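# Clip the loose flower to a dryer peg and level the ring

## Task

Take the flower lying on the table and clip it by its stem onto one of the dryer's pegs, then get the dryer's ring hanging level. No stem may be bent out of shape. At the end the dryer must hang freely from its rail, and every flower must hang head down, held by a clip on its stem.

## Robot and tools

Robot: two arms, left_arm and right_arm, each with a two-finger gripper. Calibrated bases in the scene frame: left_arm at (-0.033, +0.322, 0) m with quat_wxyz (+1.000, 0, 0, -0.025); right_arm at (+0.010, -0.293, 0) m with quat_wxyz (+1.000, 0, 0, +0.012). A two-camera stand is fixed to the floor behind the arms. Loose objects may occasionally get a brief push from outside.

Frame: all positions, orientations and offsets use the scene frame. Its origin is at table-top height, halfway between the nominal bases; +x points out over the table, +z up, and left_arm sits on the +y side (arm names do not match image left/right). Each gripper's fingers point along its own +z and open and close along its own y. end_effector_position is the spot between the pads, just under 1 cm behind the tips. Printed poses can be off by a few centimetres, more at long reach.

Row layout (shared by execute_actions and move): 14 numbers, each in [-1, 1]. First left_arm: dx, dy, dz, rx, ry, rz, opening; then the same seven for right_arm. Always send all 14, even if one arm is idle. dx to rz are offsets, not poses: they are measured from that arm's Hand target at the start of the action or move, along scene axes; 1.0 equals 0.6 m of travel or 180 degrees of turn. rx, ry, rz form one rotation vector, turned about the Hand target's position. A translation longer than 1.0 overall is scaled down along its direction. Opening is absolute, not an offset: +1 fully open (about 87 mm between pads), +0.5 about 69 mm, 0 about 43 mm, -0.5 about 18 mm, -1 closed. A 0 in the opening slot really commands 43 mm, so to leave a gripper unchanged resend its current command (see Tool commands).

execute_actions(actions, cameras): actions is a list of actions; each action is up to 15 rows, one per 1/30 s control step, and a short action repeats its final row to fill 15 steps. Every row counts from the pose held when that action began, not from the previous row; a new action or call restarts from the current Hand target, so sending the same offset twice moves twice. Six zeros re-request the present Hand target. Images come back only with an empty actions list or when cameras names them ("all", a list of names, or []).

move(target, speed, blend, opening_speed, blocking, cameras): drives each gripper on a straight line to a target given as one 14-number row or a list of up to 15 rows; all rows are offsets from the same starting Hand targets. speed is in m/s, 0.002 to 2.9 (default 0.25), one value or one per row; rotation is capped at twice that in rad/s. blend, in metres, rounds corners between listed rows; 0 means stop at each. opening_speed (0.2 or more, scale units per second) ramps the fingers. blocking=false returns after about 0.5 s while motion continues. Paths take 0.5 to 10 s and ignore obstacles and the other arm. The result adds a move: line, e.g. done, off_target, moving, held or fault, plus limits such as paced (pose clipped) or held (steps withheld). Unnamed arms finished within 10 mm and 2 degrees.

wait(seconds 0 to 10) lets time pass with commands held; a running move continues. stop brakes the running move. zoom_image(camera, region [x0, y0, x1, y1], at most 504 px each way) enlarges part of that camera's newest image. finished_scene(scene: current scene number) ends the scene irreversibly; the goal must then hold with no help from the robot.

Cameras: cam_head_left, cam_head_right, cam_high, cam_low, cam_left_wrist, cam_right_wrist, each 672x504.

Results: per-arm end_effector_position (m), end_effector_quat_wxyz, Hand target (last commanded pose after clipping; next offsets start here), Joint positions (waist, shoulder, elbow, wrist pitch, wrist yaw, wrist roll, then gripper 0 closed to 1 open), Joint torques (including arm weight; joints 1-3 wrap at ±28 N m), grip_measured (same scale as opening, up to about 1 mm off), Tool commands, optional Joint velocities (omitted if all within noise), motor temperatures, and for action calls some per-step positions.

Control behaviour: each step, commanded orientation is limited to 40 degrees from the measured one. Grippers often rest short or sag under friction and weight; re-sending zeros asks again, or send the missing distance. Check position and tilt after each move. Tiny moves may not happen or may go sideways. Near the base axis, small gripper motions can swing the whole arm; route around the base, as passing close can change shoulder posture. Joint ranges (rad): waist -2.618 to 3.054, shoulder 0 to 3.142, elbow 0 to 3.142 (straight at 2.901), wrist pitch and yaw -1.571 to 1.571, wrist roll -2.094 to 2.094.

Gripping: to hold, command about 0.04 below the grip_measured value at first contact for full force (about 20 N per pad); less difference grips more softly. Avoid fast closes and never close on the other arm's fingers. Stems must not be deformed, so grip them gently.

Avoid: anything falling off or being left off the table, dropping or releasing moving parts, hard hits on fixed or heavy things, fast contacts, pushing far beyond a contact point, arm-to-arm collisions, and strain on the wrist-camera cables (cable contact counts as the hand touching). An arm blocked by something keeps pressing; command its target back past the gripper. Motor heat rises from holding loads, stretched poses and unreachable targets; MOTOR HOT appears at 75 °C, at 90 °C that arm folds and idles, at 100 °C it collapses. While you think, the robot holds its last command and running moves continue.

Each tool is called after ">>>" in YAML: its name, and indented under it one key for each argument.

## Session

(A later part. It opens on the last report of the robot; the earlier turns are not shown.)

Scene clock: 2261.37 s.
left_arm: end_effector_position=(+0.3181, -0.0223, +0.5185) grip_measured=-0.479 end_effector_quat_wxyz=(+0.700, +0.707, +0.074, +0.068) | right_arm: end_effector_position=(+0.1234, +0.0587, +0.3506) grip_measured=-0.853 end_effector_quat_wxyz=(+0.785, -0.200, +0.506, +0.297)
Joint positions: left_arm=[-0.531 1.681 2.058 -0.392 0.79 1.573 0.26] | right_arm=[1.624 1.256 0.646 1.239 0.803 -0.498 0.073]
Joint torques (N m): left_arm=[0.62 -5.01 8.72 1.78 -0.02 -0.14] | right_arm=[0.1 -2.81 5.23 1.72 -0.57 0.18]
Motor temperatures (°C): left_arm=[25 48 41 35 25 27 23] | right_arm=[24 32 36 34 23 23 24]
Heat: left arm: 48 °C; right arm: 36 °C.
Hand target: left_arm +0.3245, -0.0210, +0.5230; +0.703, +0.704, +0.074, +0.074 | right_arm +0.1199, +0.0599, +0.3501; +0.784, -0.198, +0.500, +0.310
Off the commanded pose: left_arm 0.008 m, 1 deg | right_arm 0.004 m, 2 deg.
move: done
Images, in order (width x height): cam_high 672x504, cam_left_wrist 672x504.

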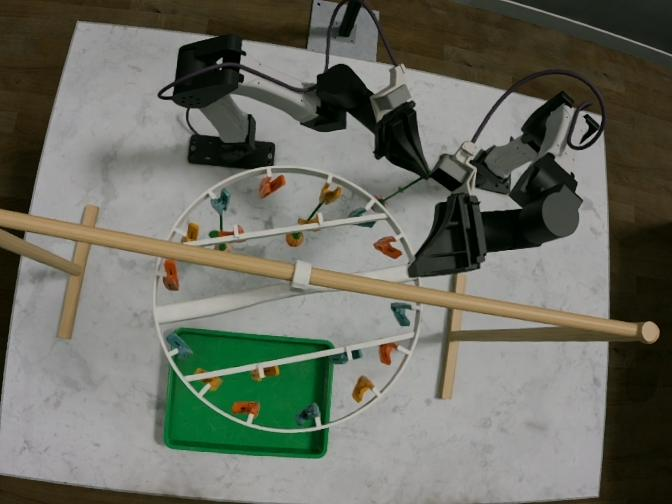

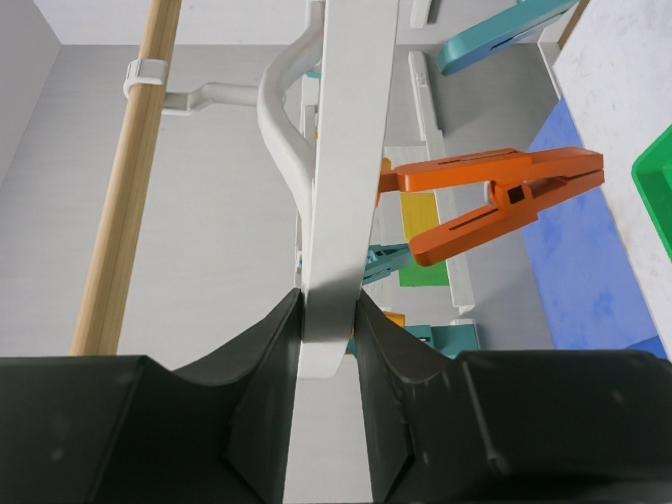

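>>> move:
  target: [0.006, 0.13, 0.0, 0, 0, 0, -0.7, 0, 0, 0, 0, 0, 0, -0.96]
  speed: 0.07
  cameras: ["cam_left_wrist", "cam_high"]

Scene clock: 2277.37 s.
left_arm: end_effector_position=(+0.3273, +0.0487, +0.5193) grip_measured=-0.484 end_effector_quat_wxyz=(+0.702, +0.707, +0.068, +0.061) | right_arm: end_effector_position=(+0.1234, +0.0587, +0.3506) grip_measured=-0.853 end_effector_quat_wxyz=(+0.785, -0.200, +0.506, +0.297)
Joint positions: left_arm=[-0.31 1.595 1.966 -0.387 1.029 1.576 0.258] | right_arm=[1.624 1.256 0.646 1.239 0.803 -0.498 0.073]
Joint torques (N m): left_arm=[1.02 -7.24 5.11 1.62 -0.14 -0.1] | right_arm=[0.1 -2.8 5.24 1.72 -0.57 0.17]
Heat: left arm: 46 °C; right arm: 36 °C.
Hand target: left_arm +0.3281, +0.0571, +0.5229; +0.703, +0.704, +0.074, +0.074 | right_arm +0.1199, +0.0599, +0.3501; +0.784, -0.198, +0.500, +0.310
Off the commanded pose: left_arm 0.009 m, 2 deg | right_arm 0.004 m, 2 deg.
move: done
Images, in order (width x height): cam_high 672x504, cam_left_wrist 672x504.

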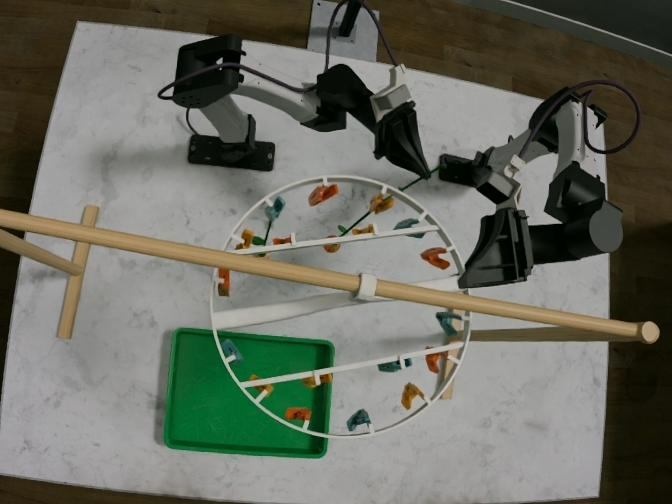

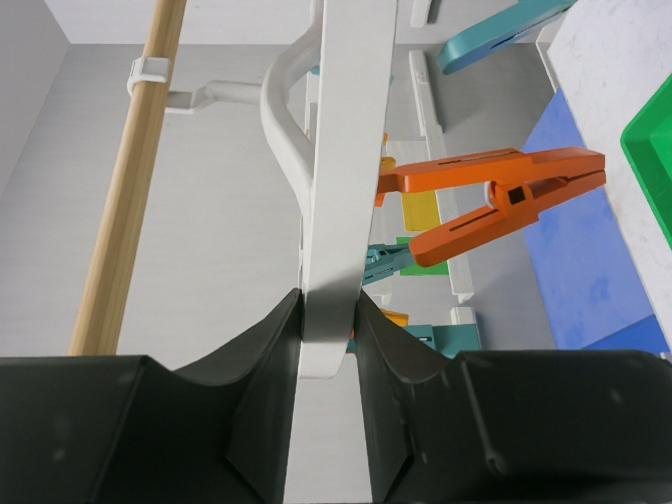

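>>> move:
  target:
    - [0, 0, 0, 0, 0, 0, 0.4, 0, 0, 0, 0, 0, 0, -0.96]
    - [-0.031, 0.147, 0.0, 0, 0, 0, 0.4, 0, 0, 0, 0, 0, 0, -0.96]
    - [-0.087, 0.063, -0.107, -0.2428, 0.4375, -0.0173, 0.4, 0, 0, 0, 0, 0, 0, -0.96]
  speed: 0.12
  opening_speed: 0.8
  cameras: ["cam_left_wrist", "cam_high"]

Scene clock: 2302.67 s.
left_arm: end_effector_position=(+0.2790, +0.0945, +0.4583) grip_measured=+0.400 end_effector_quat_wxyz=(+0.692, +0.311, +0.494, -0.424) | right_arm: end_effector_position=(+0.1234, +0.0587, +0.3506) grip_measured=-0.853 end_effector_quat_wxyz=(+0.785, -0.200, +0.506, +0.297)
Joint positions: left_arm=[-0.23 1.211 1.164 0.508 0.775 -0.323 0.7] | right_arm=[1.624 1.256 0.646 1.239 0.803 -0.498 0.073]
Joint torques (N m): left_arm=[-0.69 -5.08 5.96 1.4 -0.4 -0.11] | right_arm=[0.1 -2.81 5.24 1.72 -0.57 0.17]
Heat: left arm: 44 °C; right arm: 36 °C.
Hand target: left_arm +0.2757, +0.0948, +0.4588; +0.694, +0.303, +0.495, -0.426 | right_arm +0.1199, +0.0599, +0.3501; +0.784, -0.198, +0.500, +0.310
Off the commanded pose: left_arm 0.003 m, 1 deg | right_arm 0.004 m, 2 deg.
move: done
Images, in order (width x height): cam_high 672x504, cam_left_wrist 672x504.

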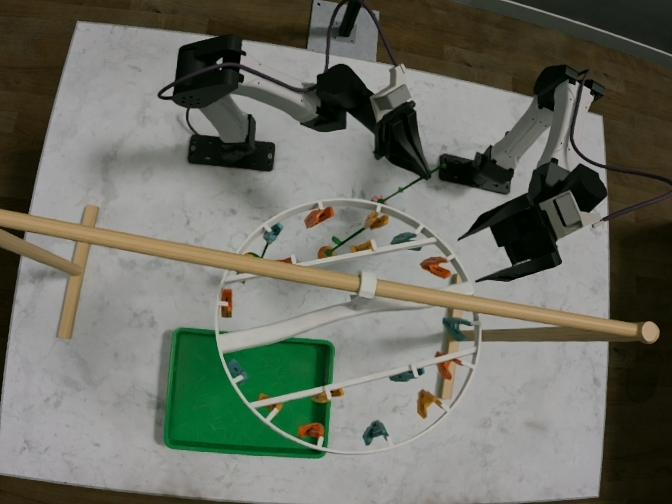

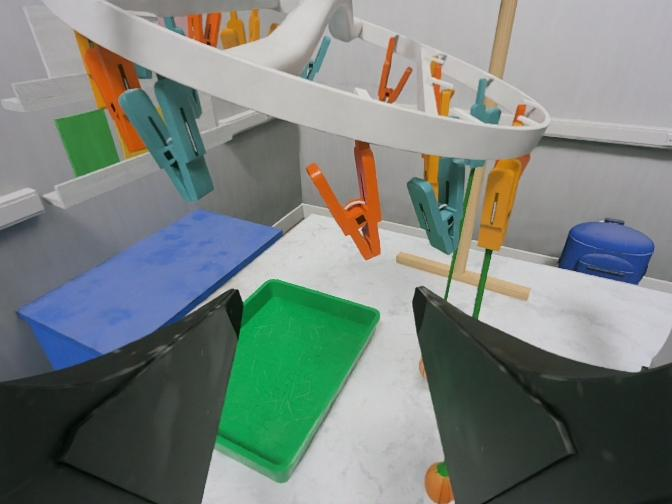

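>>> move:
  target: [0.0217, -0.0608, 0.0112, -0.0233, 0.0472, -0.0177, 0.0, 0, 0, 0, 0, 0, 0, -0.96]
  speed: 0.1
  cameras: ["cam_left_wrist"]

>>> zoom_image:
  camera: "cam_left_wrist"
  region: [230, 150, 450, 370]

Scene clock: 2316.77 s.
left_arm: end_effector_position=(+0.2856, +0.0601, +0.4599) grip_measured=+0.000 end_effector_quat_wxyz=(+0.653, +0.267, +0.519, -0.482) | right_arm: end_effector_position=(+0.1234, +0.0587, +0.3506) grip_measured=-0.853 end_effector_quat_wxyz=(+0.785, -0.200, +0.506, +0.297)
Joint positions: left_arm=[-0.331 1.294 1.234 0.483 0.685 -0.439 0.5] | right_arm=[1.624 1.256 0.646 1.239 0.803 -0.498 0.073]
Joint torques (N m): left_arm=[-0.65 -3.26 9.68 1.36 -0.35 -0.12] | right_arm=[0.1 -2.8 5.24 1.72 -0.57 0.17]
Motor temperatures (°C): left_arm=[25 43 41 36 26 27 23] | right_arm=[24 32 36 34 23 23 24]
Heat: left arm: 43 °C; right arm: 36 °C.
Hand target: left_arm +0.2888, +0.0583, +0.4655; +0.654, +0.259, +0.521, -0.484 | right_arm +0.1199, +0.0599, +0.3501; +0.784, -0.198, +0.500, +0.310
Off the commanded pose: left_arm 0.007 m, 1 deg | right_arm 0.004 m, 2 deg.
move: done
Images, in order (width x height): cam_left_wrist 672x504.

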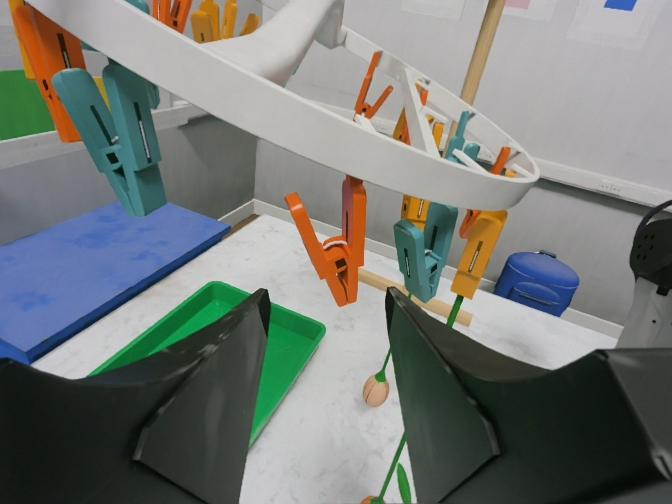

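Scaled by 2.291 from the camera's 672x504 image, which has a finer 960x720 frame.

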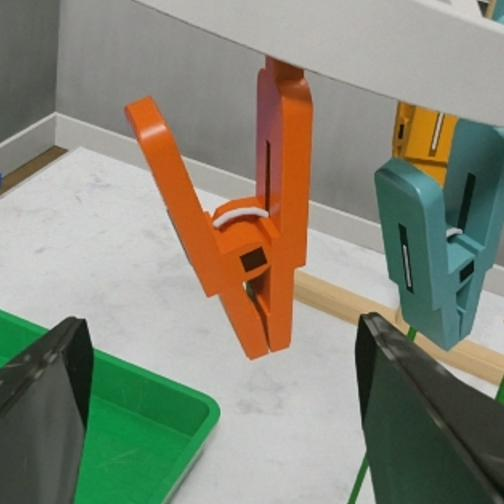

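>>> move:
  target: [0.018,-0.035,0.010,0,0,0,0.0,0,0,0,0,0,0,-0.96]
  speed: 0.08
  cameras: ["cam_left_wrist"]

Scene clock: 2359.17 s.
left_arm: end_effector_position=(+0.2948, +0.0388, +0.4670) grip_measured=+0.000 end_effector_quat_wxyz=(+0.647, +0.260, +0.522, -0.491) | right_arm: end_effector_position=(+0.1234, +0.0587, +0.3506) grip_measured=-0.853 end_effector_quat_wxyz=(+0.785, -0.200, +0.506, +0.297)
Joint positions: left_arm=[-0.386 1.364 1.317 0.455 0.635 -0.437 0.5] | right_arm=[1.624 1.256 0.646 1.239 0.803 -0.498 0.073]
Joint torques (N m): left_arm=[-0.35 -3.66 9.63 1.34 -0.27 0.2] | right_arm=[0.1 -2.81 5.23 1.72 -0.57 0.17]
Heat: left arm: 45 °C; right arm: 36 °C.
Hand target: left_arm +0.2996, +0.0373, +0.4716; +0.654, +0.259, +0.520, -0.484 | right_arm +0.1199, +0.0599, +0.3501; +0.784, -0.198, +0.500, +0.310
Off the commanded pose: left_arm 0.007 m, 1 deg | right_arm 0.004 m, 2 deg.
move: done
Images, in order (width x height): cam_left_wrist 672x504.

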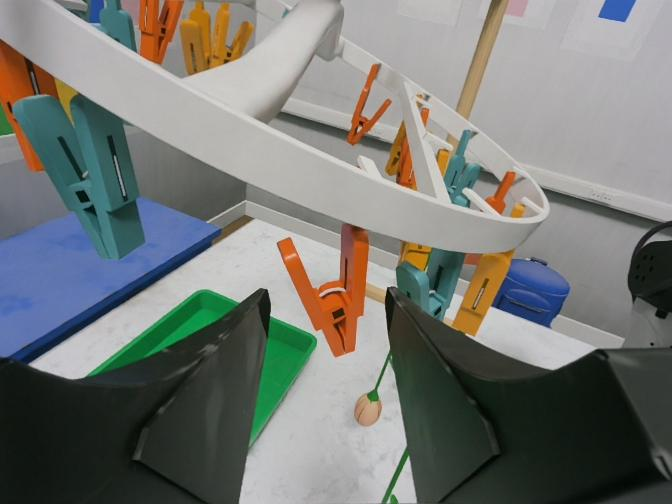

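>>> move:
  target: [0.0203,-0.0203,0.0292,-0.0187,0.0377,-0.0142,0.0,0,0,0,0,0,0,-0.96]
  speed: 0.08
  cameras: ["cam_left_wrist"]

Scene clock: 2381.33 s.
left_arm: end_effector_position=(+0.3088, +0.0283, +0.4846) grip_measured=+0.000 end_effector_quat_wxyz=(+0.619, +0.230, +0.537, -0.525) | right_arm: end_effector_position=(+0.1234, +0.0587, +0.3506) grip_measured=-0.853 end_effector_quat_wxyz=(+0.785, -0.200, +0.506, +0.297)
Joint positions: left_arm=[-0.388 1.45 1.458 0.396 0.63 -0.545 0.5] | right_arm=[1.624 1.256 0.646 1.239 0.803 -0.498 0.073]
Joint torques (N m): left_arm=[-0.72 -4.05 9.81 1.43 -0.32 -0.07] | right_arm=[0.1 -2.81 5.23 1.72 -0.57 0.17]
Heat: left arm: 45 °C; right arm: 35 °C.
Hand target: left_arm +0.3119, +0.0251, +0.4890; +0.619, +0.222, +0.538, -0.528 | right_arm +0.1199, +0.0599, +0.3501; +0.784, -0.198, +0.500, +0.310
Off the commanded pose: left_arm 0.006 m, 1 deg | right_arm 0.004 m, 2 deg.
move: done
Images, in order (width x height): cam_left_wrist 672x504.

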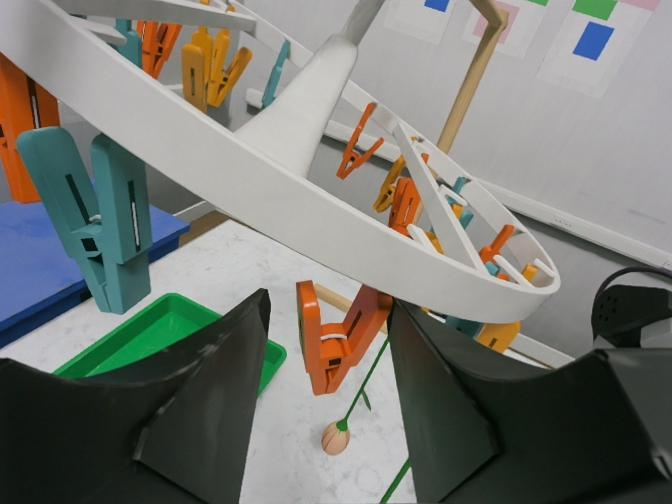

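>>> move:
  target:
    - [-0.007,-0.0023,0.002,0.0093,-0.0188,0.0071,0.0,0,0,0,0,0,0,-0.96]
    - [-0.007,-0.0023,0.002,0.0093,-0.0188,0.0071,-0.1,0,0,0,0,0,0,-0.96]
    - [-0.007,-0.0023,0.002,0.0093,-0.0188,0.0071,-0.7,0,0,0,0,0,0,-0.96]
  speed: 0.08
  cameras: ["cam_left_wrist","cam_right_wrist"]

Scene clock: 2399.17 s.
left_arm: end_effector_position=(+0.3094, +0.0241, +0.4814) grip_measured=-0.378 end_effector_quat_wxyz=(+0.628, +0.238, +0.537, -0.511) | right_arm: end_effector_position=(+0.1234, +0.0587, +0.3506) grip_measured=-0.853 end_effector_quat_wxyz=(+0.785, -0.200, +0.506, +0.297)
Joint positions: left_arm=[-0.406 1.45 1.458 0.378 0.608 -0.494 0.311] | right_arm=[1.624 1.256 0.646 1.239 0.803 -0.498 0.073]
Joint torques (N m): left_arm=[-0.61 -5.72 9.14 1.5 -0.26 0.11] | right_arm=[0.09 -2.81 5.23 1.72 -0.57 0.18]
Motor temperatures (°C): left_arm=[25 39 46 35 26 27 22] | right_arm=[24 31 35 34 23 23 24]
Heat: left arm: 46 °C; right arm: 35 °C.
Hand target: left_arm +0.3077, +0.0238, +0.4902; +0.637, +0.241, +0.530, -0.506 | right_arm +0.1199, +0.0599, +0.3501; +0.784, -0.198, +0.500, +0.310
Off the commanded pose: left_arm 0.009 m, 1 deg | right_arm 0.004 m, 2 deg.
move: done
Images, in order (width x height): cam_left_wrist 672x504, cam_right_wrist 672x504.

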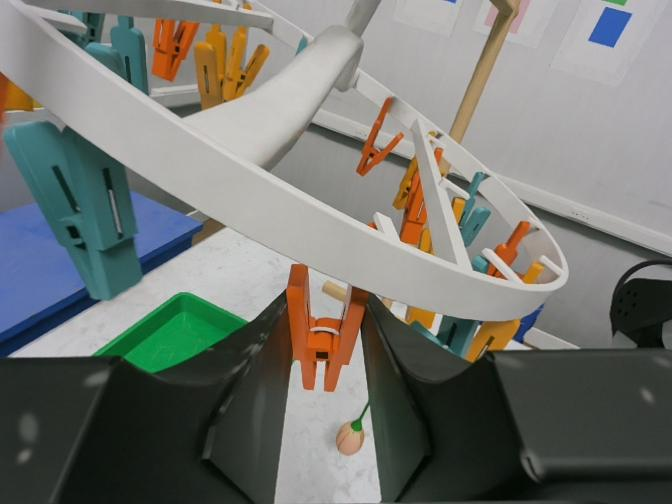

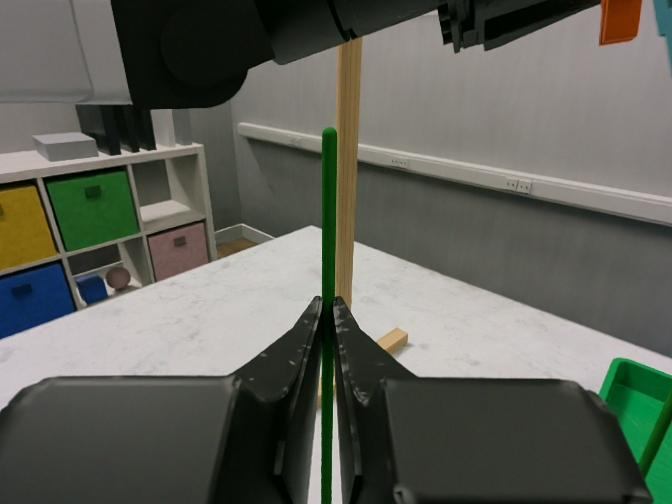

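>>> zoom_image:
  camera: "cam_left_wrist"
  region: [270, 250, 400, 400]

Scaled by 3.360 from the camera's 672x504 image, which has a finer 960x720 frame.

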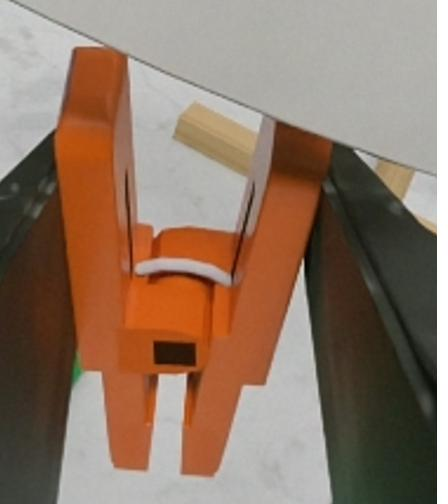

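>>> move:
  target:
    - [0,0,0.002,0.0191,-0.0376,0.0138,-0.05,0,0,0,0,0,0,-0.96]
    - [0,0,0.0133,0.0191,-0.0376,0.0138,-0.05,0,0,0,0,0,0,-0.96]
    - [0,0,0.0133,0.0191,-0.0376,0.0138,-0.8,0,0,0,0,0,0,-0.96]
  speed: 0.08
  cameras: ["cam_left_wrist"]

>>> zoom_image:
  camera: "cam_left_wrist"
  region: [250, 230, 430, 420]

Scene clock: 2431.50 s.
left_arm: end_effector_position=(+0.3111, +0.0231, +0.4861) grip_measured=-0.406 end_effector_quat_wxyz=(+0.660, +0.275, +0.522, -0.466) | right_arm: end_effector_position=(+0.1234, +0.0587, +0.3506) grip_measured=-0.853 end_effector_quat_wxyz=(+0.785, -0.200, +0.506, +0.297)
Joint positions: left_arm=[-0.421 1.45 1.489 0.338 0.595 -0.348 0.297] | right_arm=[1.624 1.256 0.646 1.239 0.803 -0.498 0.073]
Joint torques (N m): left_arm=[-0.59 -5.81 9.16 1.49 -0.23 0.11] | right_arm=[0.09 -2.81 5.23 1.72 -0.57 0.17]
Heat: left arm: 46 °C; right arm: 35 °C.
Hand target: left_arm +0.3076, +0.0237, +0.4981; +0.670, +0.278, +0.511, -0.461 | right_arm +0.1199, +0.0599, +0.3501; +0.784, -0.198, +0.500, +0.310
Off the commanded pose: left_arm 0.013 m, 2 deg | right_arm 0.004 m, 2 deg.
move: off_target (left_arm); target 3's new opening was sent with left_arm's hand 0.013 m and 2 deg from that target
Images, in order (width x height): cam_left_wrist 672x504.

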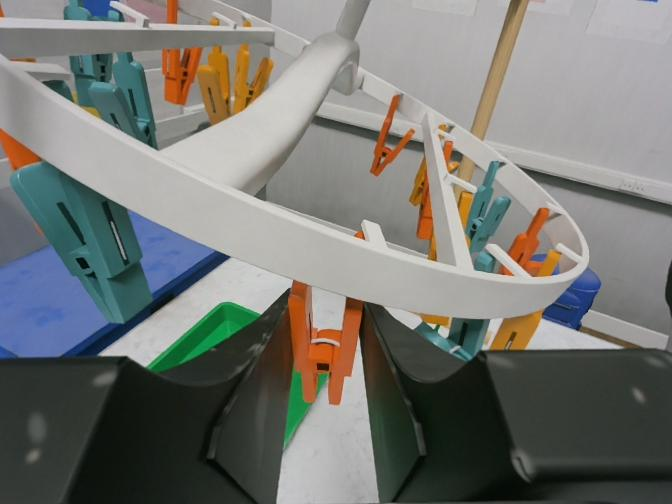

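Scaled by 2.653 from the camera's 672x504 image, which has a finer 960x720 frame.

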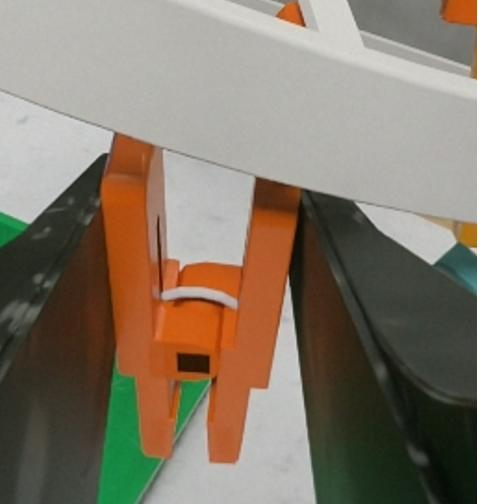

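>>> move:
  target:
    - [0,0,0,0,0,0,-0.8,0.15,-0.0133,0,0,0,-0.18,-0.96]
    - [0,0,0,0,0,0,-0.8,0.30,-0.05,0.003,0,0,-0.25,-0.96]
  speed: 0.12
  blend: 0.03
  cameras: ["cam_left_wrist","cam_right_wrist"]

Scene clock: 2467.57 s.
left_arm: end_effector_position=(+0.3111, +0.0231, +0.4861) grip_measured=-0.406 end_effector_quat_wxyz=(+0.660, +0.275, +0.522, -0.466) | right_arm: end_effector_position=(+0.3006, +0.0354, +0.3331) grip_measured=-0.853 end_effector_quat_wxyz=(+0.819, -0.055, +0.571, -0.030)
Joint positions: left_arm=[-0.421 1.45 1.489 0.338 0.595 -0.348 0.297] | right_arm=[1.215 1.734 1.029 1.467 1.052 -0.824 0.073]
Joint torques (N m): left_arm=[-0.62 -5.9 9.16 1.46 -0.19 0.18] | right_arm=[-0.51 -6 8.73 2.24 -0.46 0.02]
Heat: left arm: 50 °C; right arm: 36 °C.
Hand target: left_arm +0.3076, +0.0237, +0.4981; +0.670, +0.278, +0.511, -0.461 | right_arm +0.2999, +0.0300, +0.3519; +0.843, +0.009, +0.537, -0.013
Off the commanded pose: left_arm 0.013 m, 2 deg | right_arm 0.020 m, 9 deg.
joint sent to its limit (right arm) — joint 4 (wrist pitch), upper limit. The joint targets are off in orientation, not in position.
move: off_target (left_arm, right_arm)
Images, in order (width x height): cam_left_wrist 672x504, cam_right_wrist 672x504.

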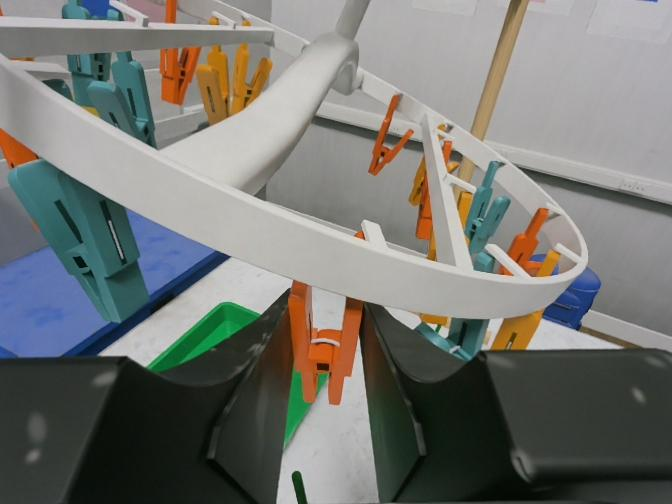

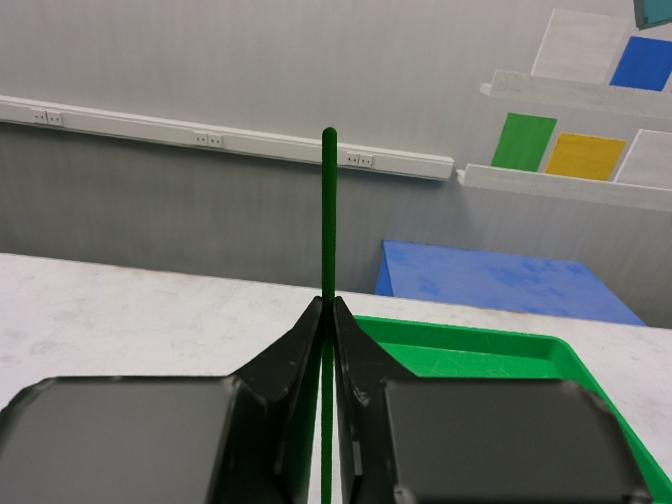

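>>> move:
  target: [0,0,0,0,0,0,-0.8,-0.008,-0.0183,0.03,0,0,0,-0.96]
  speed: 0.1
  cameras: ["cam_left_wrist","cam_right_wrist"]

Scene clock: 2480.83 s.
left_arm: end_effector_position=(+0.3111, +0.0231, +0.4861) grip_measured=-0.406 end_effector_quat_wxyz=(+0.660, +0.275, +0.522, -0.466) | right_arm: end_effector_position=(+0.2996, +0.0310, +0.3383) grip_measured=-0.853 end_effector_quat_wxyz=(+0.819, -0.061, +0.568, -0.043)
Joint positions: left_arm=[-0.421 1.45 1.489 0.338 0.595 -0.348 0.297] | right_arm=[1.215 1.721 1.029 1.467 1.052 -0.865 0.073]
Joint torques (N m): left_arm=[-0.49 -5.94 9.26 1.49 -0.2 0.09] | right_arm=[-0.25 -8.59 8.77 2.22 -0.49 0]
Heat: left arm: 50 °C; right arm: 37 °C.
Hand target: left_arm +0.3076, +0.0237, +0.4981; +0.670, +0.278, +0.511, -0.461 | right_arm +0.2951, +0.0189, +0.3700; +0.843, +0.009, +0.537, -0.013
Off the commanded pose: left_arm 0.013 m, 2 deg | right_arm 0.034 m, 10 deg.
joint sent to its limit (right arm) — joint 4 (wrist pitch), upper limit. The joint targets still meet the commanded pose.
move: off_target (left_arm, right_arm)
Images, in order (width x height): cam_left_wrist 672x504, cam_right_wrist 672x504.

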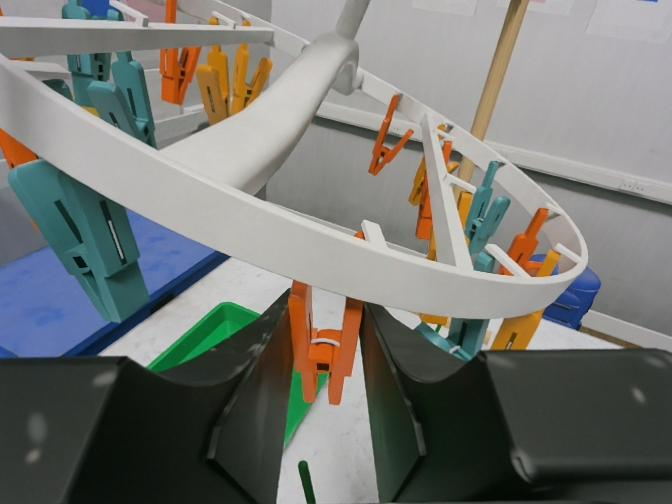

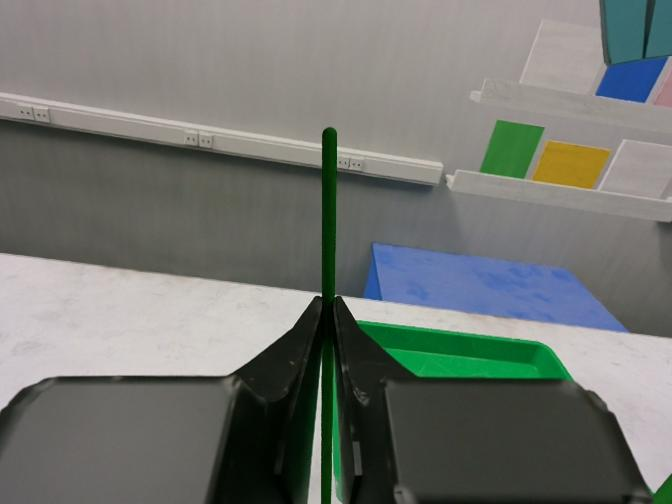

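>>> move:
  target: [0,0,0,0,0,0,-0.8,0.0,-0.003,0.013,0,0,0.045,-0.96]
  speed: 0.1
  cameras: ["cam_left_wrist"]

Scene clock: 2510.47 s.
left_arm: end_effector_position=(+0.3111, +0.0231, +0.4861) grip_measured=-0.406 end_effector_quat_wxyz=(+0.660, +0.275, +0.522, -0.466) | right_arm: end_effector_position=(+0.2960, +0.0223, +0.3719) grip_measured=-0.853 end_effector_quat_wxyz=(+0.839, -0.034, +0.542, +0.038)
Joint positions: left_arm=[-0.421 1.45 1.489 0.338 0.595 -0.348 0.297] | right_arm=[1.193 1.607 0.993 1.405 0.955 -0.706 0.073]
Joint torques (N m): left_arm=[-0.64 -5.64 9.47 1.47 -0.22 0.04] | right_arm=[-0.8 -7.69 5 1.07 -0.63 0.16]
Motor temperatures (°C): left_arm=[25 40 51 35 26 27 24] | right_arm=[24 37 38 36 23 23 25]
Heat: left arm: 51 °C; right arm: 38 °C.
Hand target: left_arm +0.3076, +0.0237, +0.4981; +0.670, +0.278, +0.511, -0.461 | right_arm +0.2951, +0.0171, +0.3778; +0.842, -0.029, +0.537, +0.046
Off the commanded pose: left_arm 0.013 m, 2 deg | right_arm 0.008 m, 1 deg.
move: off_target (left_arm)
Images, in order (width x height): cam_left_wrist 672x504.

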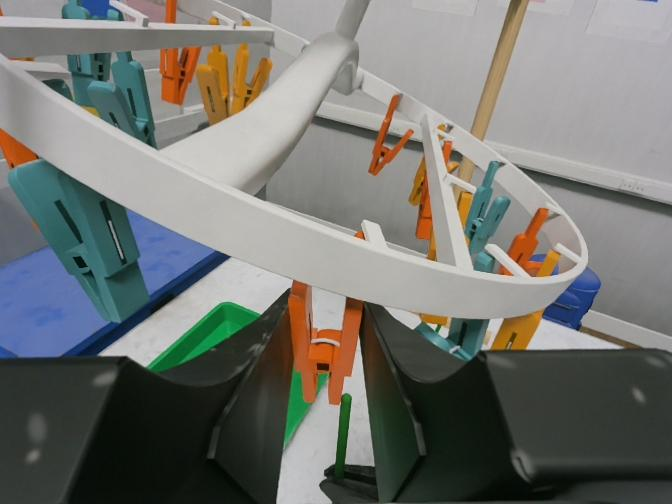

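>>> move:
  target: [0,0,0,0,0,0,-0.8,0.0145,0.0067,-0.033,0,0,0,-0.96]
  speed: 0.08
  cameras: ["cam_left_wrist"]

Scene clock: 2519.30 s.
left_arm: end_effector_position=(+0.3111, +0.0231, +0.4861) grip_measured=-0.406 end_effector_quat_wxyz=(+0.660, +0.275, +0.522, -0.466) | right_arm: end_effector_position=(+0.3038, +0.0228, +0.3562) grip_measured=-0.853 end_effector_quat_wxyz=(+0.836, -0.041, +0.545, +0.034)
Joint positions: left_arm=[-0.421 1.45 1.489 0.338 0.595 -0.348 0.297] | right_arm=[1.171 1.628 0.964 1.412 0.94 -0.678 0.073]
Joint torques (N m): left_arm=[-0.84 -5.6 9.2 1.5 -0.22 0.11] | right_arm=[-0.75 -5.46 5.08 1.65 -0.7 0.15]
Heat: left arm: 51 °C; right arm: 37 °C.
Hand target: left_arm +0.3076, +0.0237, +0.4981; +0.670, +0.278, +0.511, -0.461 | right_arm +0.3038, +0.0212, +0.3579; +0.842, -0.029, +0.537, +0.046
Off the commanded pose: left_arm 0.013 m, 2 deg | right_arm 0.002 m, 2 deg.
move: off_target (left_arm)
Images, in order (width x height): cam_left_wrist 672x504.

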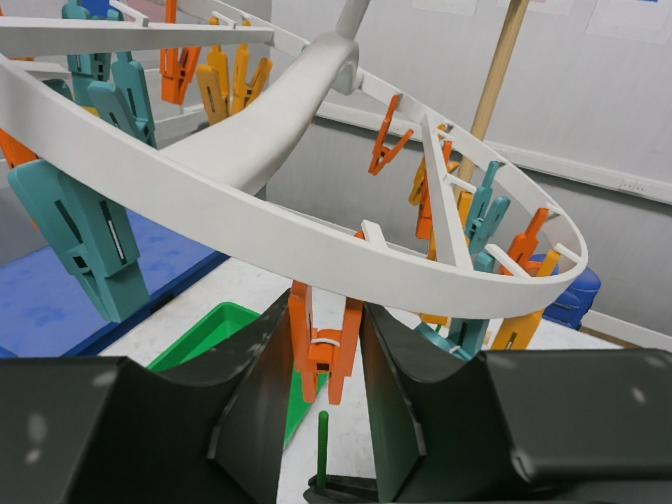

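>>> move:
  target: [0,0,0,0,0,0,-0.8,-0.0025,0,0.052,0,0,0,-0.96]
  speed: 0.08
  cameras: ["cam_left_wrist","cam_right_wrist"]

>>> zoom_image:
  camera: "cam_left_wrist"
  region: [250, 280, 430, 470]

Scene clock: 2529.23 s.
left_arm: end_effector_position=(+0.3111, +0.0231, +0.4861) grip_measured=-0.406 end_effector_quat_wxyz=(+0.660, +0.275, +0.522, -0.466) | right_arm: end_effector_position=(+0.3042, +0.0238, +0.3699) grip_measured=-0.853 end_effector_quat_wxyz=(+0.836, -0.044, +0.547, +0.032)
Joint positions: left_arm=[-0.421 1.45 1.489 0.338 0.595 -0.348 0.297] | right_arm=[1.171 1.606 1.005 1.342 0.939 -0.677 0.073]
Joint torques (N m): left_arm=[-0.62 -6.2 9.25 1.53 -0.25 0.11] | right_arm=[-0.32 -7.46 8.85 1.07 -0.6 0.08]
Heat: left arm: 51 °C; right arm: 37 °C.
Hand target: left_arm +0.3076, +0.0237, +0.4981; +0.670, +0.278, +0.511, -0.461 | right_arm +0.3024, +0.0212, +0.3891; +0.842, -0.029, +0.537, +0.046
Off the commanded pose: left_arm 0.013 m, 2 deg | right_arm 0.019 m, 3 deg.
move: off_target (left_arm, right_arm)
Images, in order (width x height): cam_left_wrist 672x504, cam_right_wrist 672x504.

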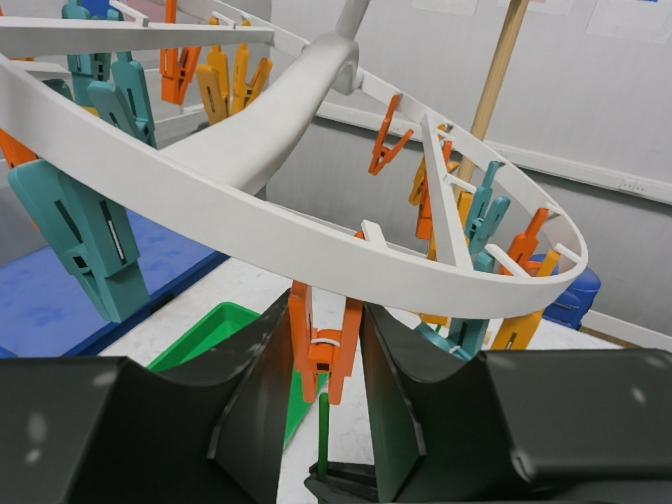

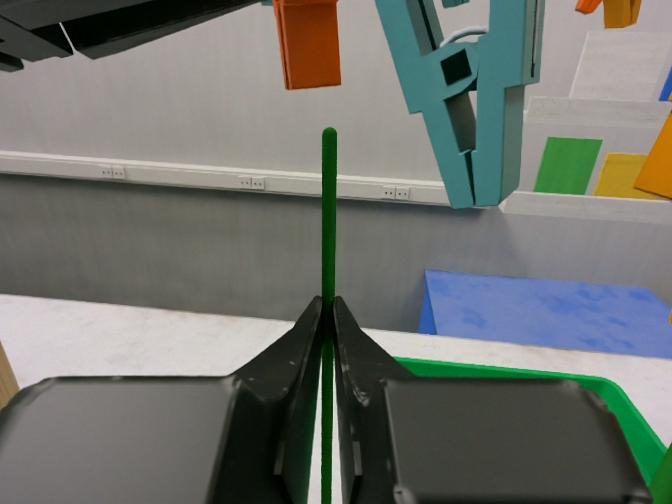

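Scaled by 2.653 from the camera's 672x504 image, which has a finer 960x720 frame.

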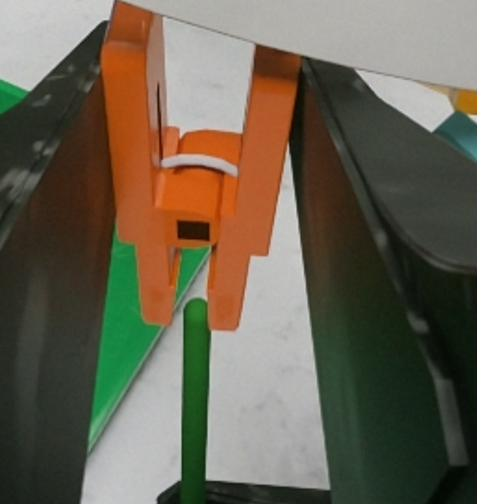

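>>> move:
  target: [0,0,0,0,0,0,-0.8,-0.0035,0.014,0.036,0,0,0,-0.96]
  speed: 0.08
  cameras: ["cam_left_wrist","cam_right_wrist"]

>>> zoom_image:
  camera: "cam_left_wrist"
  region: [250, 280, 430, 470]

Scene clock: 2561.17 s.
left_arm: end_effector_position=(+0.3108, +0.0233, +0.4877) grip_measured=-0.406 end_effector_quat_wxyz=(+0.661, +0.275, +0.520, -0.466) | right_arm: end_effector_position=(+0.3036, +0.0306, +0.3934) grip_measured=-0.853 end_effector_quat_wxyz=(+0.837, -0.041, +0.544, +0.035)
Joint positions: left_arm=[-0.421 1.45 1.492 0.339 0.595 -0.348 0.297] | right_arm=[1.179 1.606 1.094 1.271 0.943 -0.688 0.073]
Joint torques (N m): left_arm=[-0.7 -5.98 9.09 1.53 -0.15 0.13] | right_arm=[0.31 -6.91 9.42 1.03 -0.52 0]
Heat: left arm: 52 °C; right arm: 40 °C.
Hand target: left_arm +0.3076, +0.0237, +0.4981; +0.670, +0.278, +0.511, -0.461 | right_arm +0.3003, +0.0296, +0.4107; +0.842, -0.029, +0.537, +0.046
Off the commanded pose: left_arm 0.011 m, 2 deg | right_arm 0.018 m, 2 deg.
move: off_target (left_arm, right_arm)
Images, in order (width x height): cam_left_wrist 672x504, cam_right_wrist 672x504.

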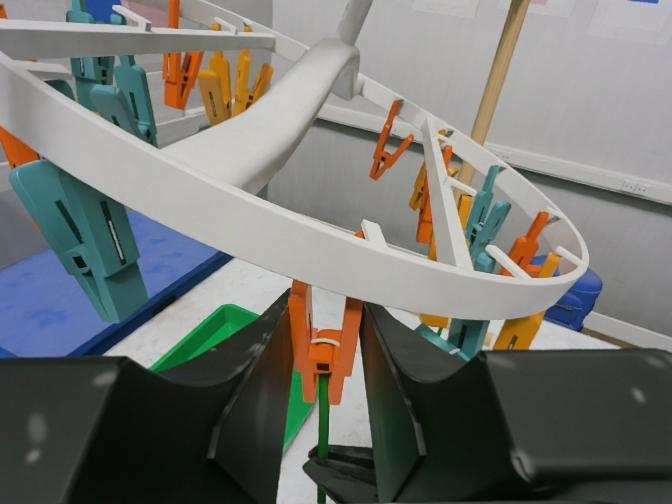

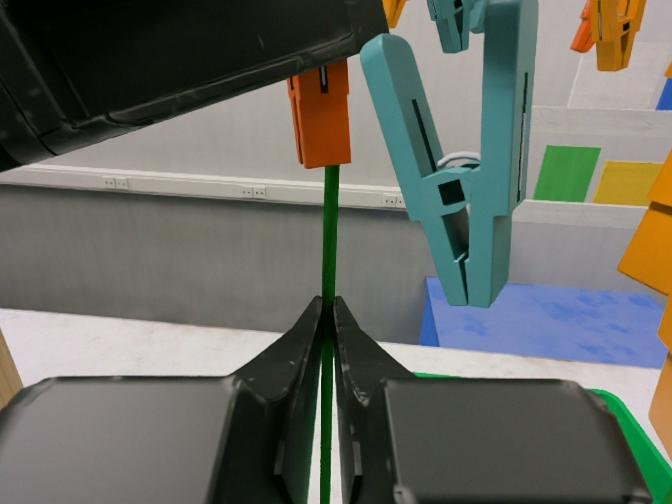

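Scaled by 2.653 from the camera's 672x504 image, which has a finer 960x720 frame.

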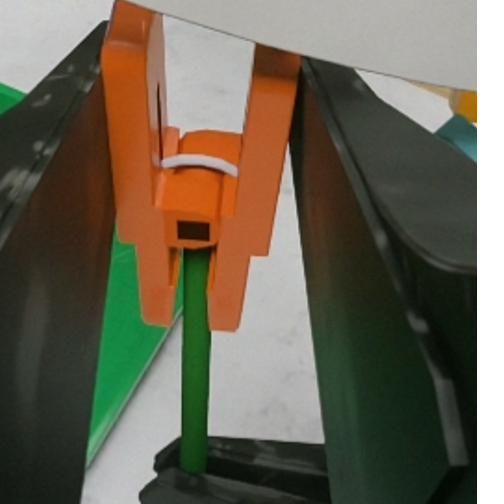

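>>> move:
  target: [0,0,0,0,0,0,0.0,0,0,-0.008,0,0,0,-0.96]
  opening_speed: 0.4
  cameras: ["cam_left_wrist","cam_right_wrist"]

>>> zoom_image:
  camera: "cam_left_wrist"
  region: [250, 280, 430, 470]

Scene clock: 2572.10 s.
left_arm: end_effector_position=(+0.3109, +0.0232, +0.4873) grip_measured=+0.000 end_effector_quat_wxyz=(+0.660, +0.275, +0.521, -0.466) | right_arm: end_effector_position=(+0.3036, +0.0306, +0.3934) grip_measured=-0.853 end_effector_quat_wxyz=(+0.837, -0.041, +0.544, +0.035)
Joint positions: left_arm=[-0.421 1.45 1.492 0.337 0.595 -0.348 0.5] | right_arm=[1.179 1.606 1.094 1.271 0.943 -0.688 0.073]
Joint torques (N m): left_arm=[-0.62 -5.94 9.1 1.5 -0.18 0.15] | right_arm=[0.29 -6.49 8.18 1.24 -0.52 0]
Heat: left arm: 50 °C; right arm: 40 °C.
Hand target: left_arm +0.3076, +0.0237, +0.4981; +0.670, +0.278, +0.511, -0.461 | right_arm +0.3003, +0.0296, +0.4059; +0.842, -0.029, +0.537, +0.046
Off the commanded pose: left_arm 0.011 m, 2 deg | right_arm 0.013 m, 2 deg.
move: off_target (left_arm, right_arm)
Images, in order (width x height): cam_left_wrist 672x504, cam_right_wrist 672x504.

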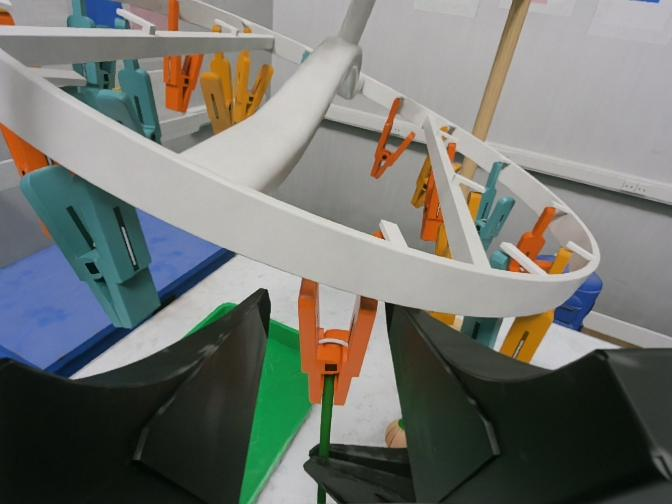

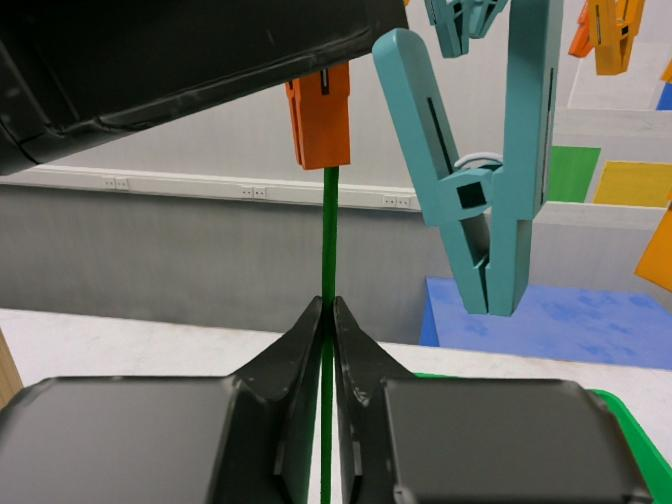

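Scaled by 2.653 from the camera's 672x504 image, which has a finer 960x720 frame.

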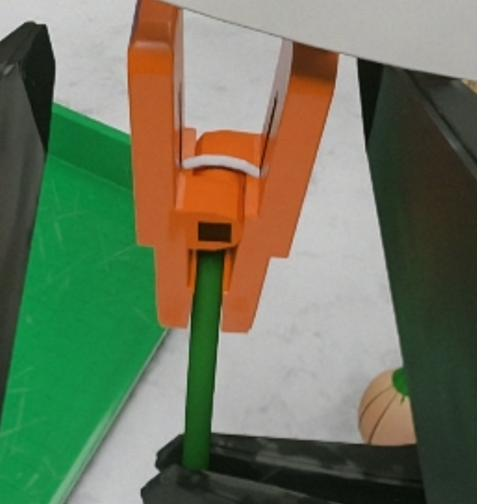

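>>> move:
  target:
    - [0,0,0,0,0,0,0.0,0,0,-0.008,0,0,0,-0.4]
    - [-0.0717,0.14,-0.06,0,0,0,0.0,-0.26,-0.03,-0.12,0,0,0,-0.4]
  opening_speed: 0.4
  speed: 0.15
  cameras: ["cam_high","cam_left_wrist"]

Scene clock: 2591.80 s.
left_arm: end_effector_position=(+0.2694, +0.1070, +0.4646) grip_measured=+0.000 end_effector_quat_wxyz=(+0.675, +0.273, +0.512, -0.457) | right_arm: end_effector_position=(+0.1443, +0.0234, +0.3263) grip_measured=-0.400 end_effector_quat_wxyz=(+0.780, -0.164, +0.600, +0.076)
Joint positions: left_arm=[-0.188 1.17 1.152 0.5 0.788 -0.459 0.5] | right_arm=[1.688 1.417 0.762 1.466 1.252 -0.956 0.3]
Joint torques (N m): left_arm=[0.28 -3.99 5.82 1.47 -0.02 -0.09] | right_arm=[0.13 -5.65 4.82 2.07 -0.4 -0.01]
Heat: left arm: 49 °C; right arm: 39 °C.
Hand target: left_arm +0.2647, +0.1078, +0.4622; +0.670, +0.278, +0.511, -0.461 | right_arm +0.1442, +0.0116, +0.3339; +0.842, -0.029, +0.537, +0.046
Off the commanded pose: left_arm 0.005 m, 1 deg | right_arm 0.014 m, 19 deg.
joint sent to its limit (right arm) — joint 4 (wrist pitch), upper limit. The joint targets are off in orientation, not in position.
move: off_target (right_arm)
Images, in order (width x height): cam_high 672x504, cam_left_wrist 672x504.

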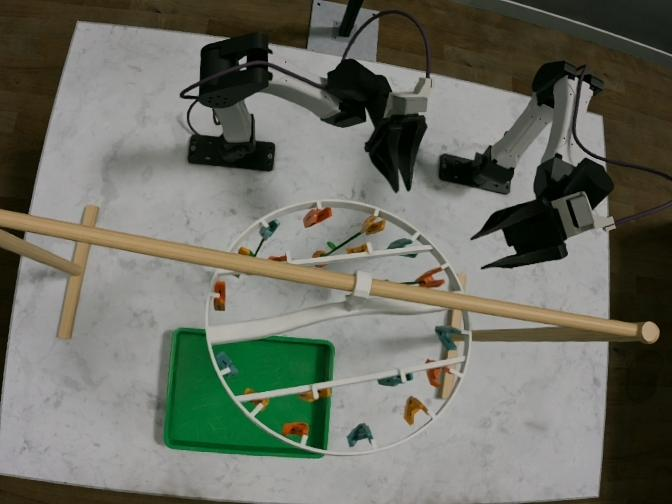

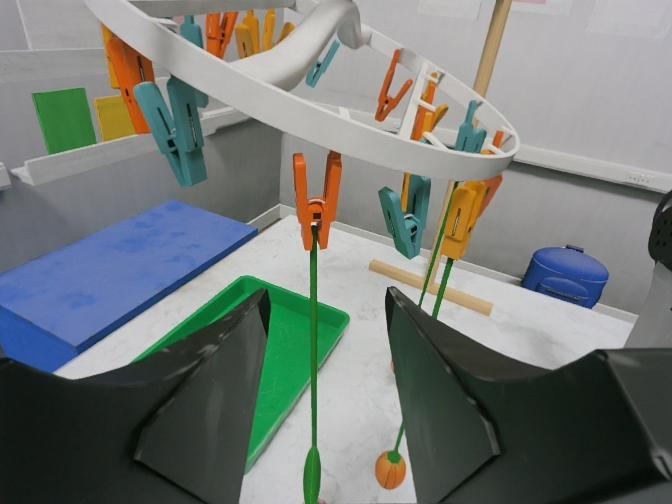

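>>> move:
  target:
    - [0,0,0,0,0,0,0.0,-0.04,-0.053,-0.18,-0.0368,0.0763,0.2142,-0.4]
    - [-0.1403,-0.157,0.03,0.4260,-0.3422,0.2187,0.5,-0.04,-0.053,-0.18,-0.0368,0.0763,0.2142,-0.4]
  speed: [0.2,0.3]
  cameras: ["cam_left_wrist","cam_high"]

Scene clock: 2663.30 s.
left_arm: end_effector_position=(+0.1800, +0.0136, +0.4814) grip_measured=+0.500 end_effector_quat_wxyz=(+0.626, +0.614, +0.346, +0.334) | right_arm: end_effector_position=(+0.1206, -0.0209, +0.2259) grip_measured=-0.400 end_effector_quat_wxyz=(+0.710, -0.246, +0.594, +0.288)
Joint positions: left_arm=[-1.353 1.312 1.533 -0.213 -0.835 1.553 0.75] | right_arm=[1.67 0.825 0.214 0.893 0.897 -0.229 0.3]
Joint torques (N m): left_arm=[-0.62 -3.18 7.34 1.76 -0.23 0.06] | right_arm=[-0.83 -1.21 6.48 1.65 -0.44 0.18]
Heat: left arm: 47 °C; right arm: 36 °C.
Hand target: left_arm +0.1804, +0.0135, +0.4803; +0.617, +0.617, +0.345, +0.345 | right_arm +0.1203, -0.0203, +0.2258; +0.708, -0.246, +0.594, +0.293
Off the commanded pose: left_arm 0.001 m, 2 deg | right_arm 0.001 m, 1 deg.
move: done
Images, in order (width x height): cam_high 672x504, cam_left_wrist 672x504.

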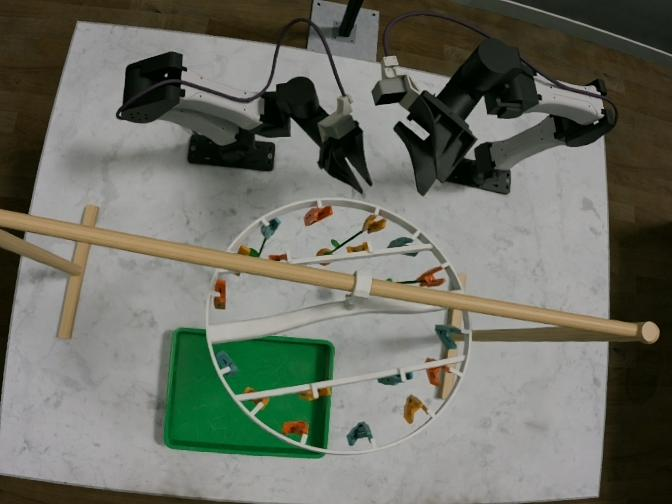

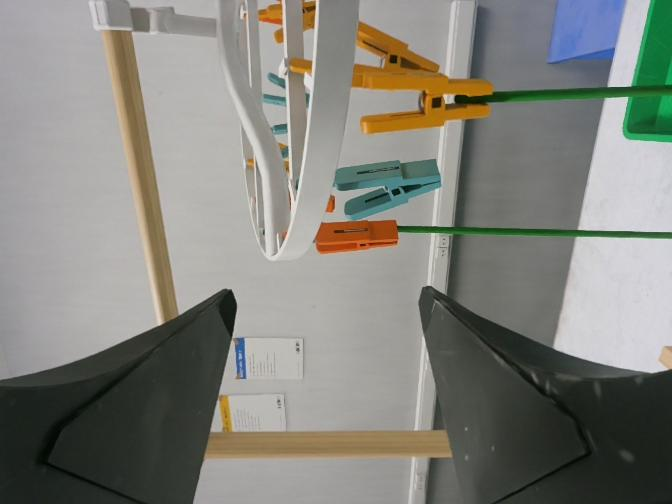

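>>> move:
  target: [0.0475,-0.0661,0.008,0,0,0,0.5,0,0,0,0,0,0,-0.4]
  speed: 0.12
  cameras: ["cam_left_wrist"]

Scene clock: 2679.43 s.
left_arm: end_effector_position=(+0.2073, -0.0224, +0.4805) grip_measured=+0.500 end_effector_quat_wxyz=(+0.617, +0.614, +0.353, +0.344) | right_arm: end_effector_position=(+0.1206, -0.0209, +0.2259) grip_measured=-0.400 end_effector_quat_wxyz=(+0.710, -0.246, +0.594, +0.288)
Joint positions: left_arm=[-1.29 1.473 1.665 -0.196 -0.799 1.555 0.75] | right_arm=[1.67 0.825 0.214 0.893 0.897 -0.229 0.3]
Joint torques (N m): left_arm=[0.35 -4.49 9.4 1.77 0.11 0.07] | right_arm=[-0.83 -1.21 6.46 1.65 -0.43 0.18]
Heat: left arm: 48 °C; right arm: 37 °C.
Hand target: left_arm +0.2089, -0.0261, +0.4849; +0.617, +0.617, +0.345, +0.345 | right_arm +0.1203, -0.0203, +0.2258; +0.708, -0.246, +0.594, +0.293
Off the commanded pose: left_arm 0.006 m, 1 deg | right_arm 0.001 m, 1 deg.
move: done
Images, in order (width x height): cam_left_wrist 672x504.

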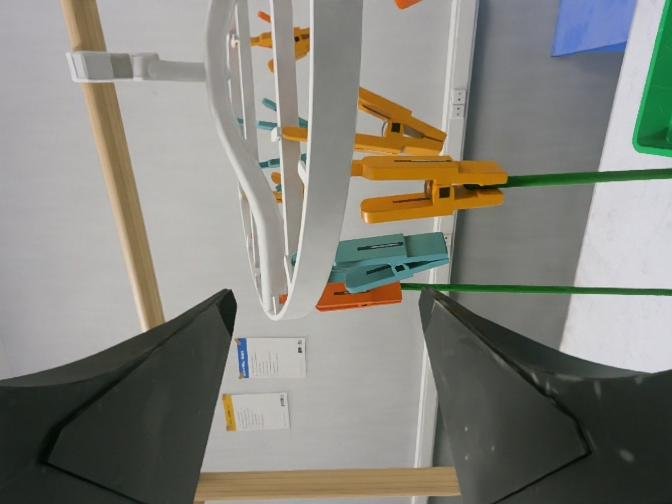

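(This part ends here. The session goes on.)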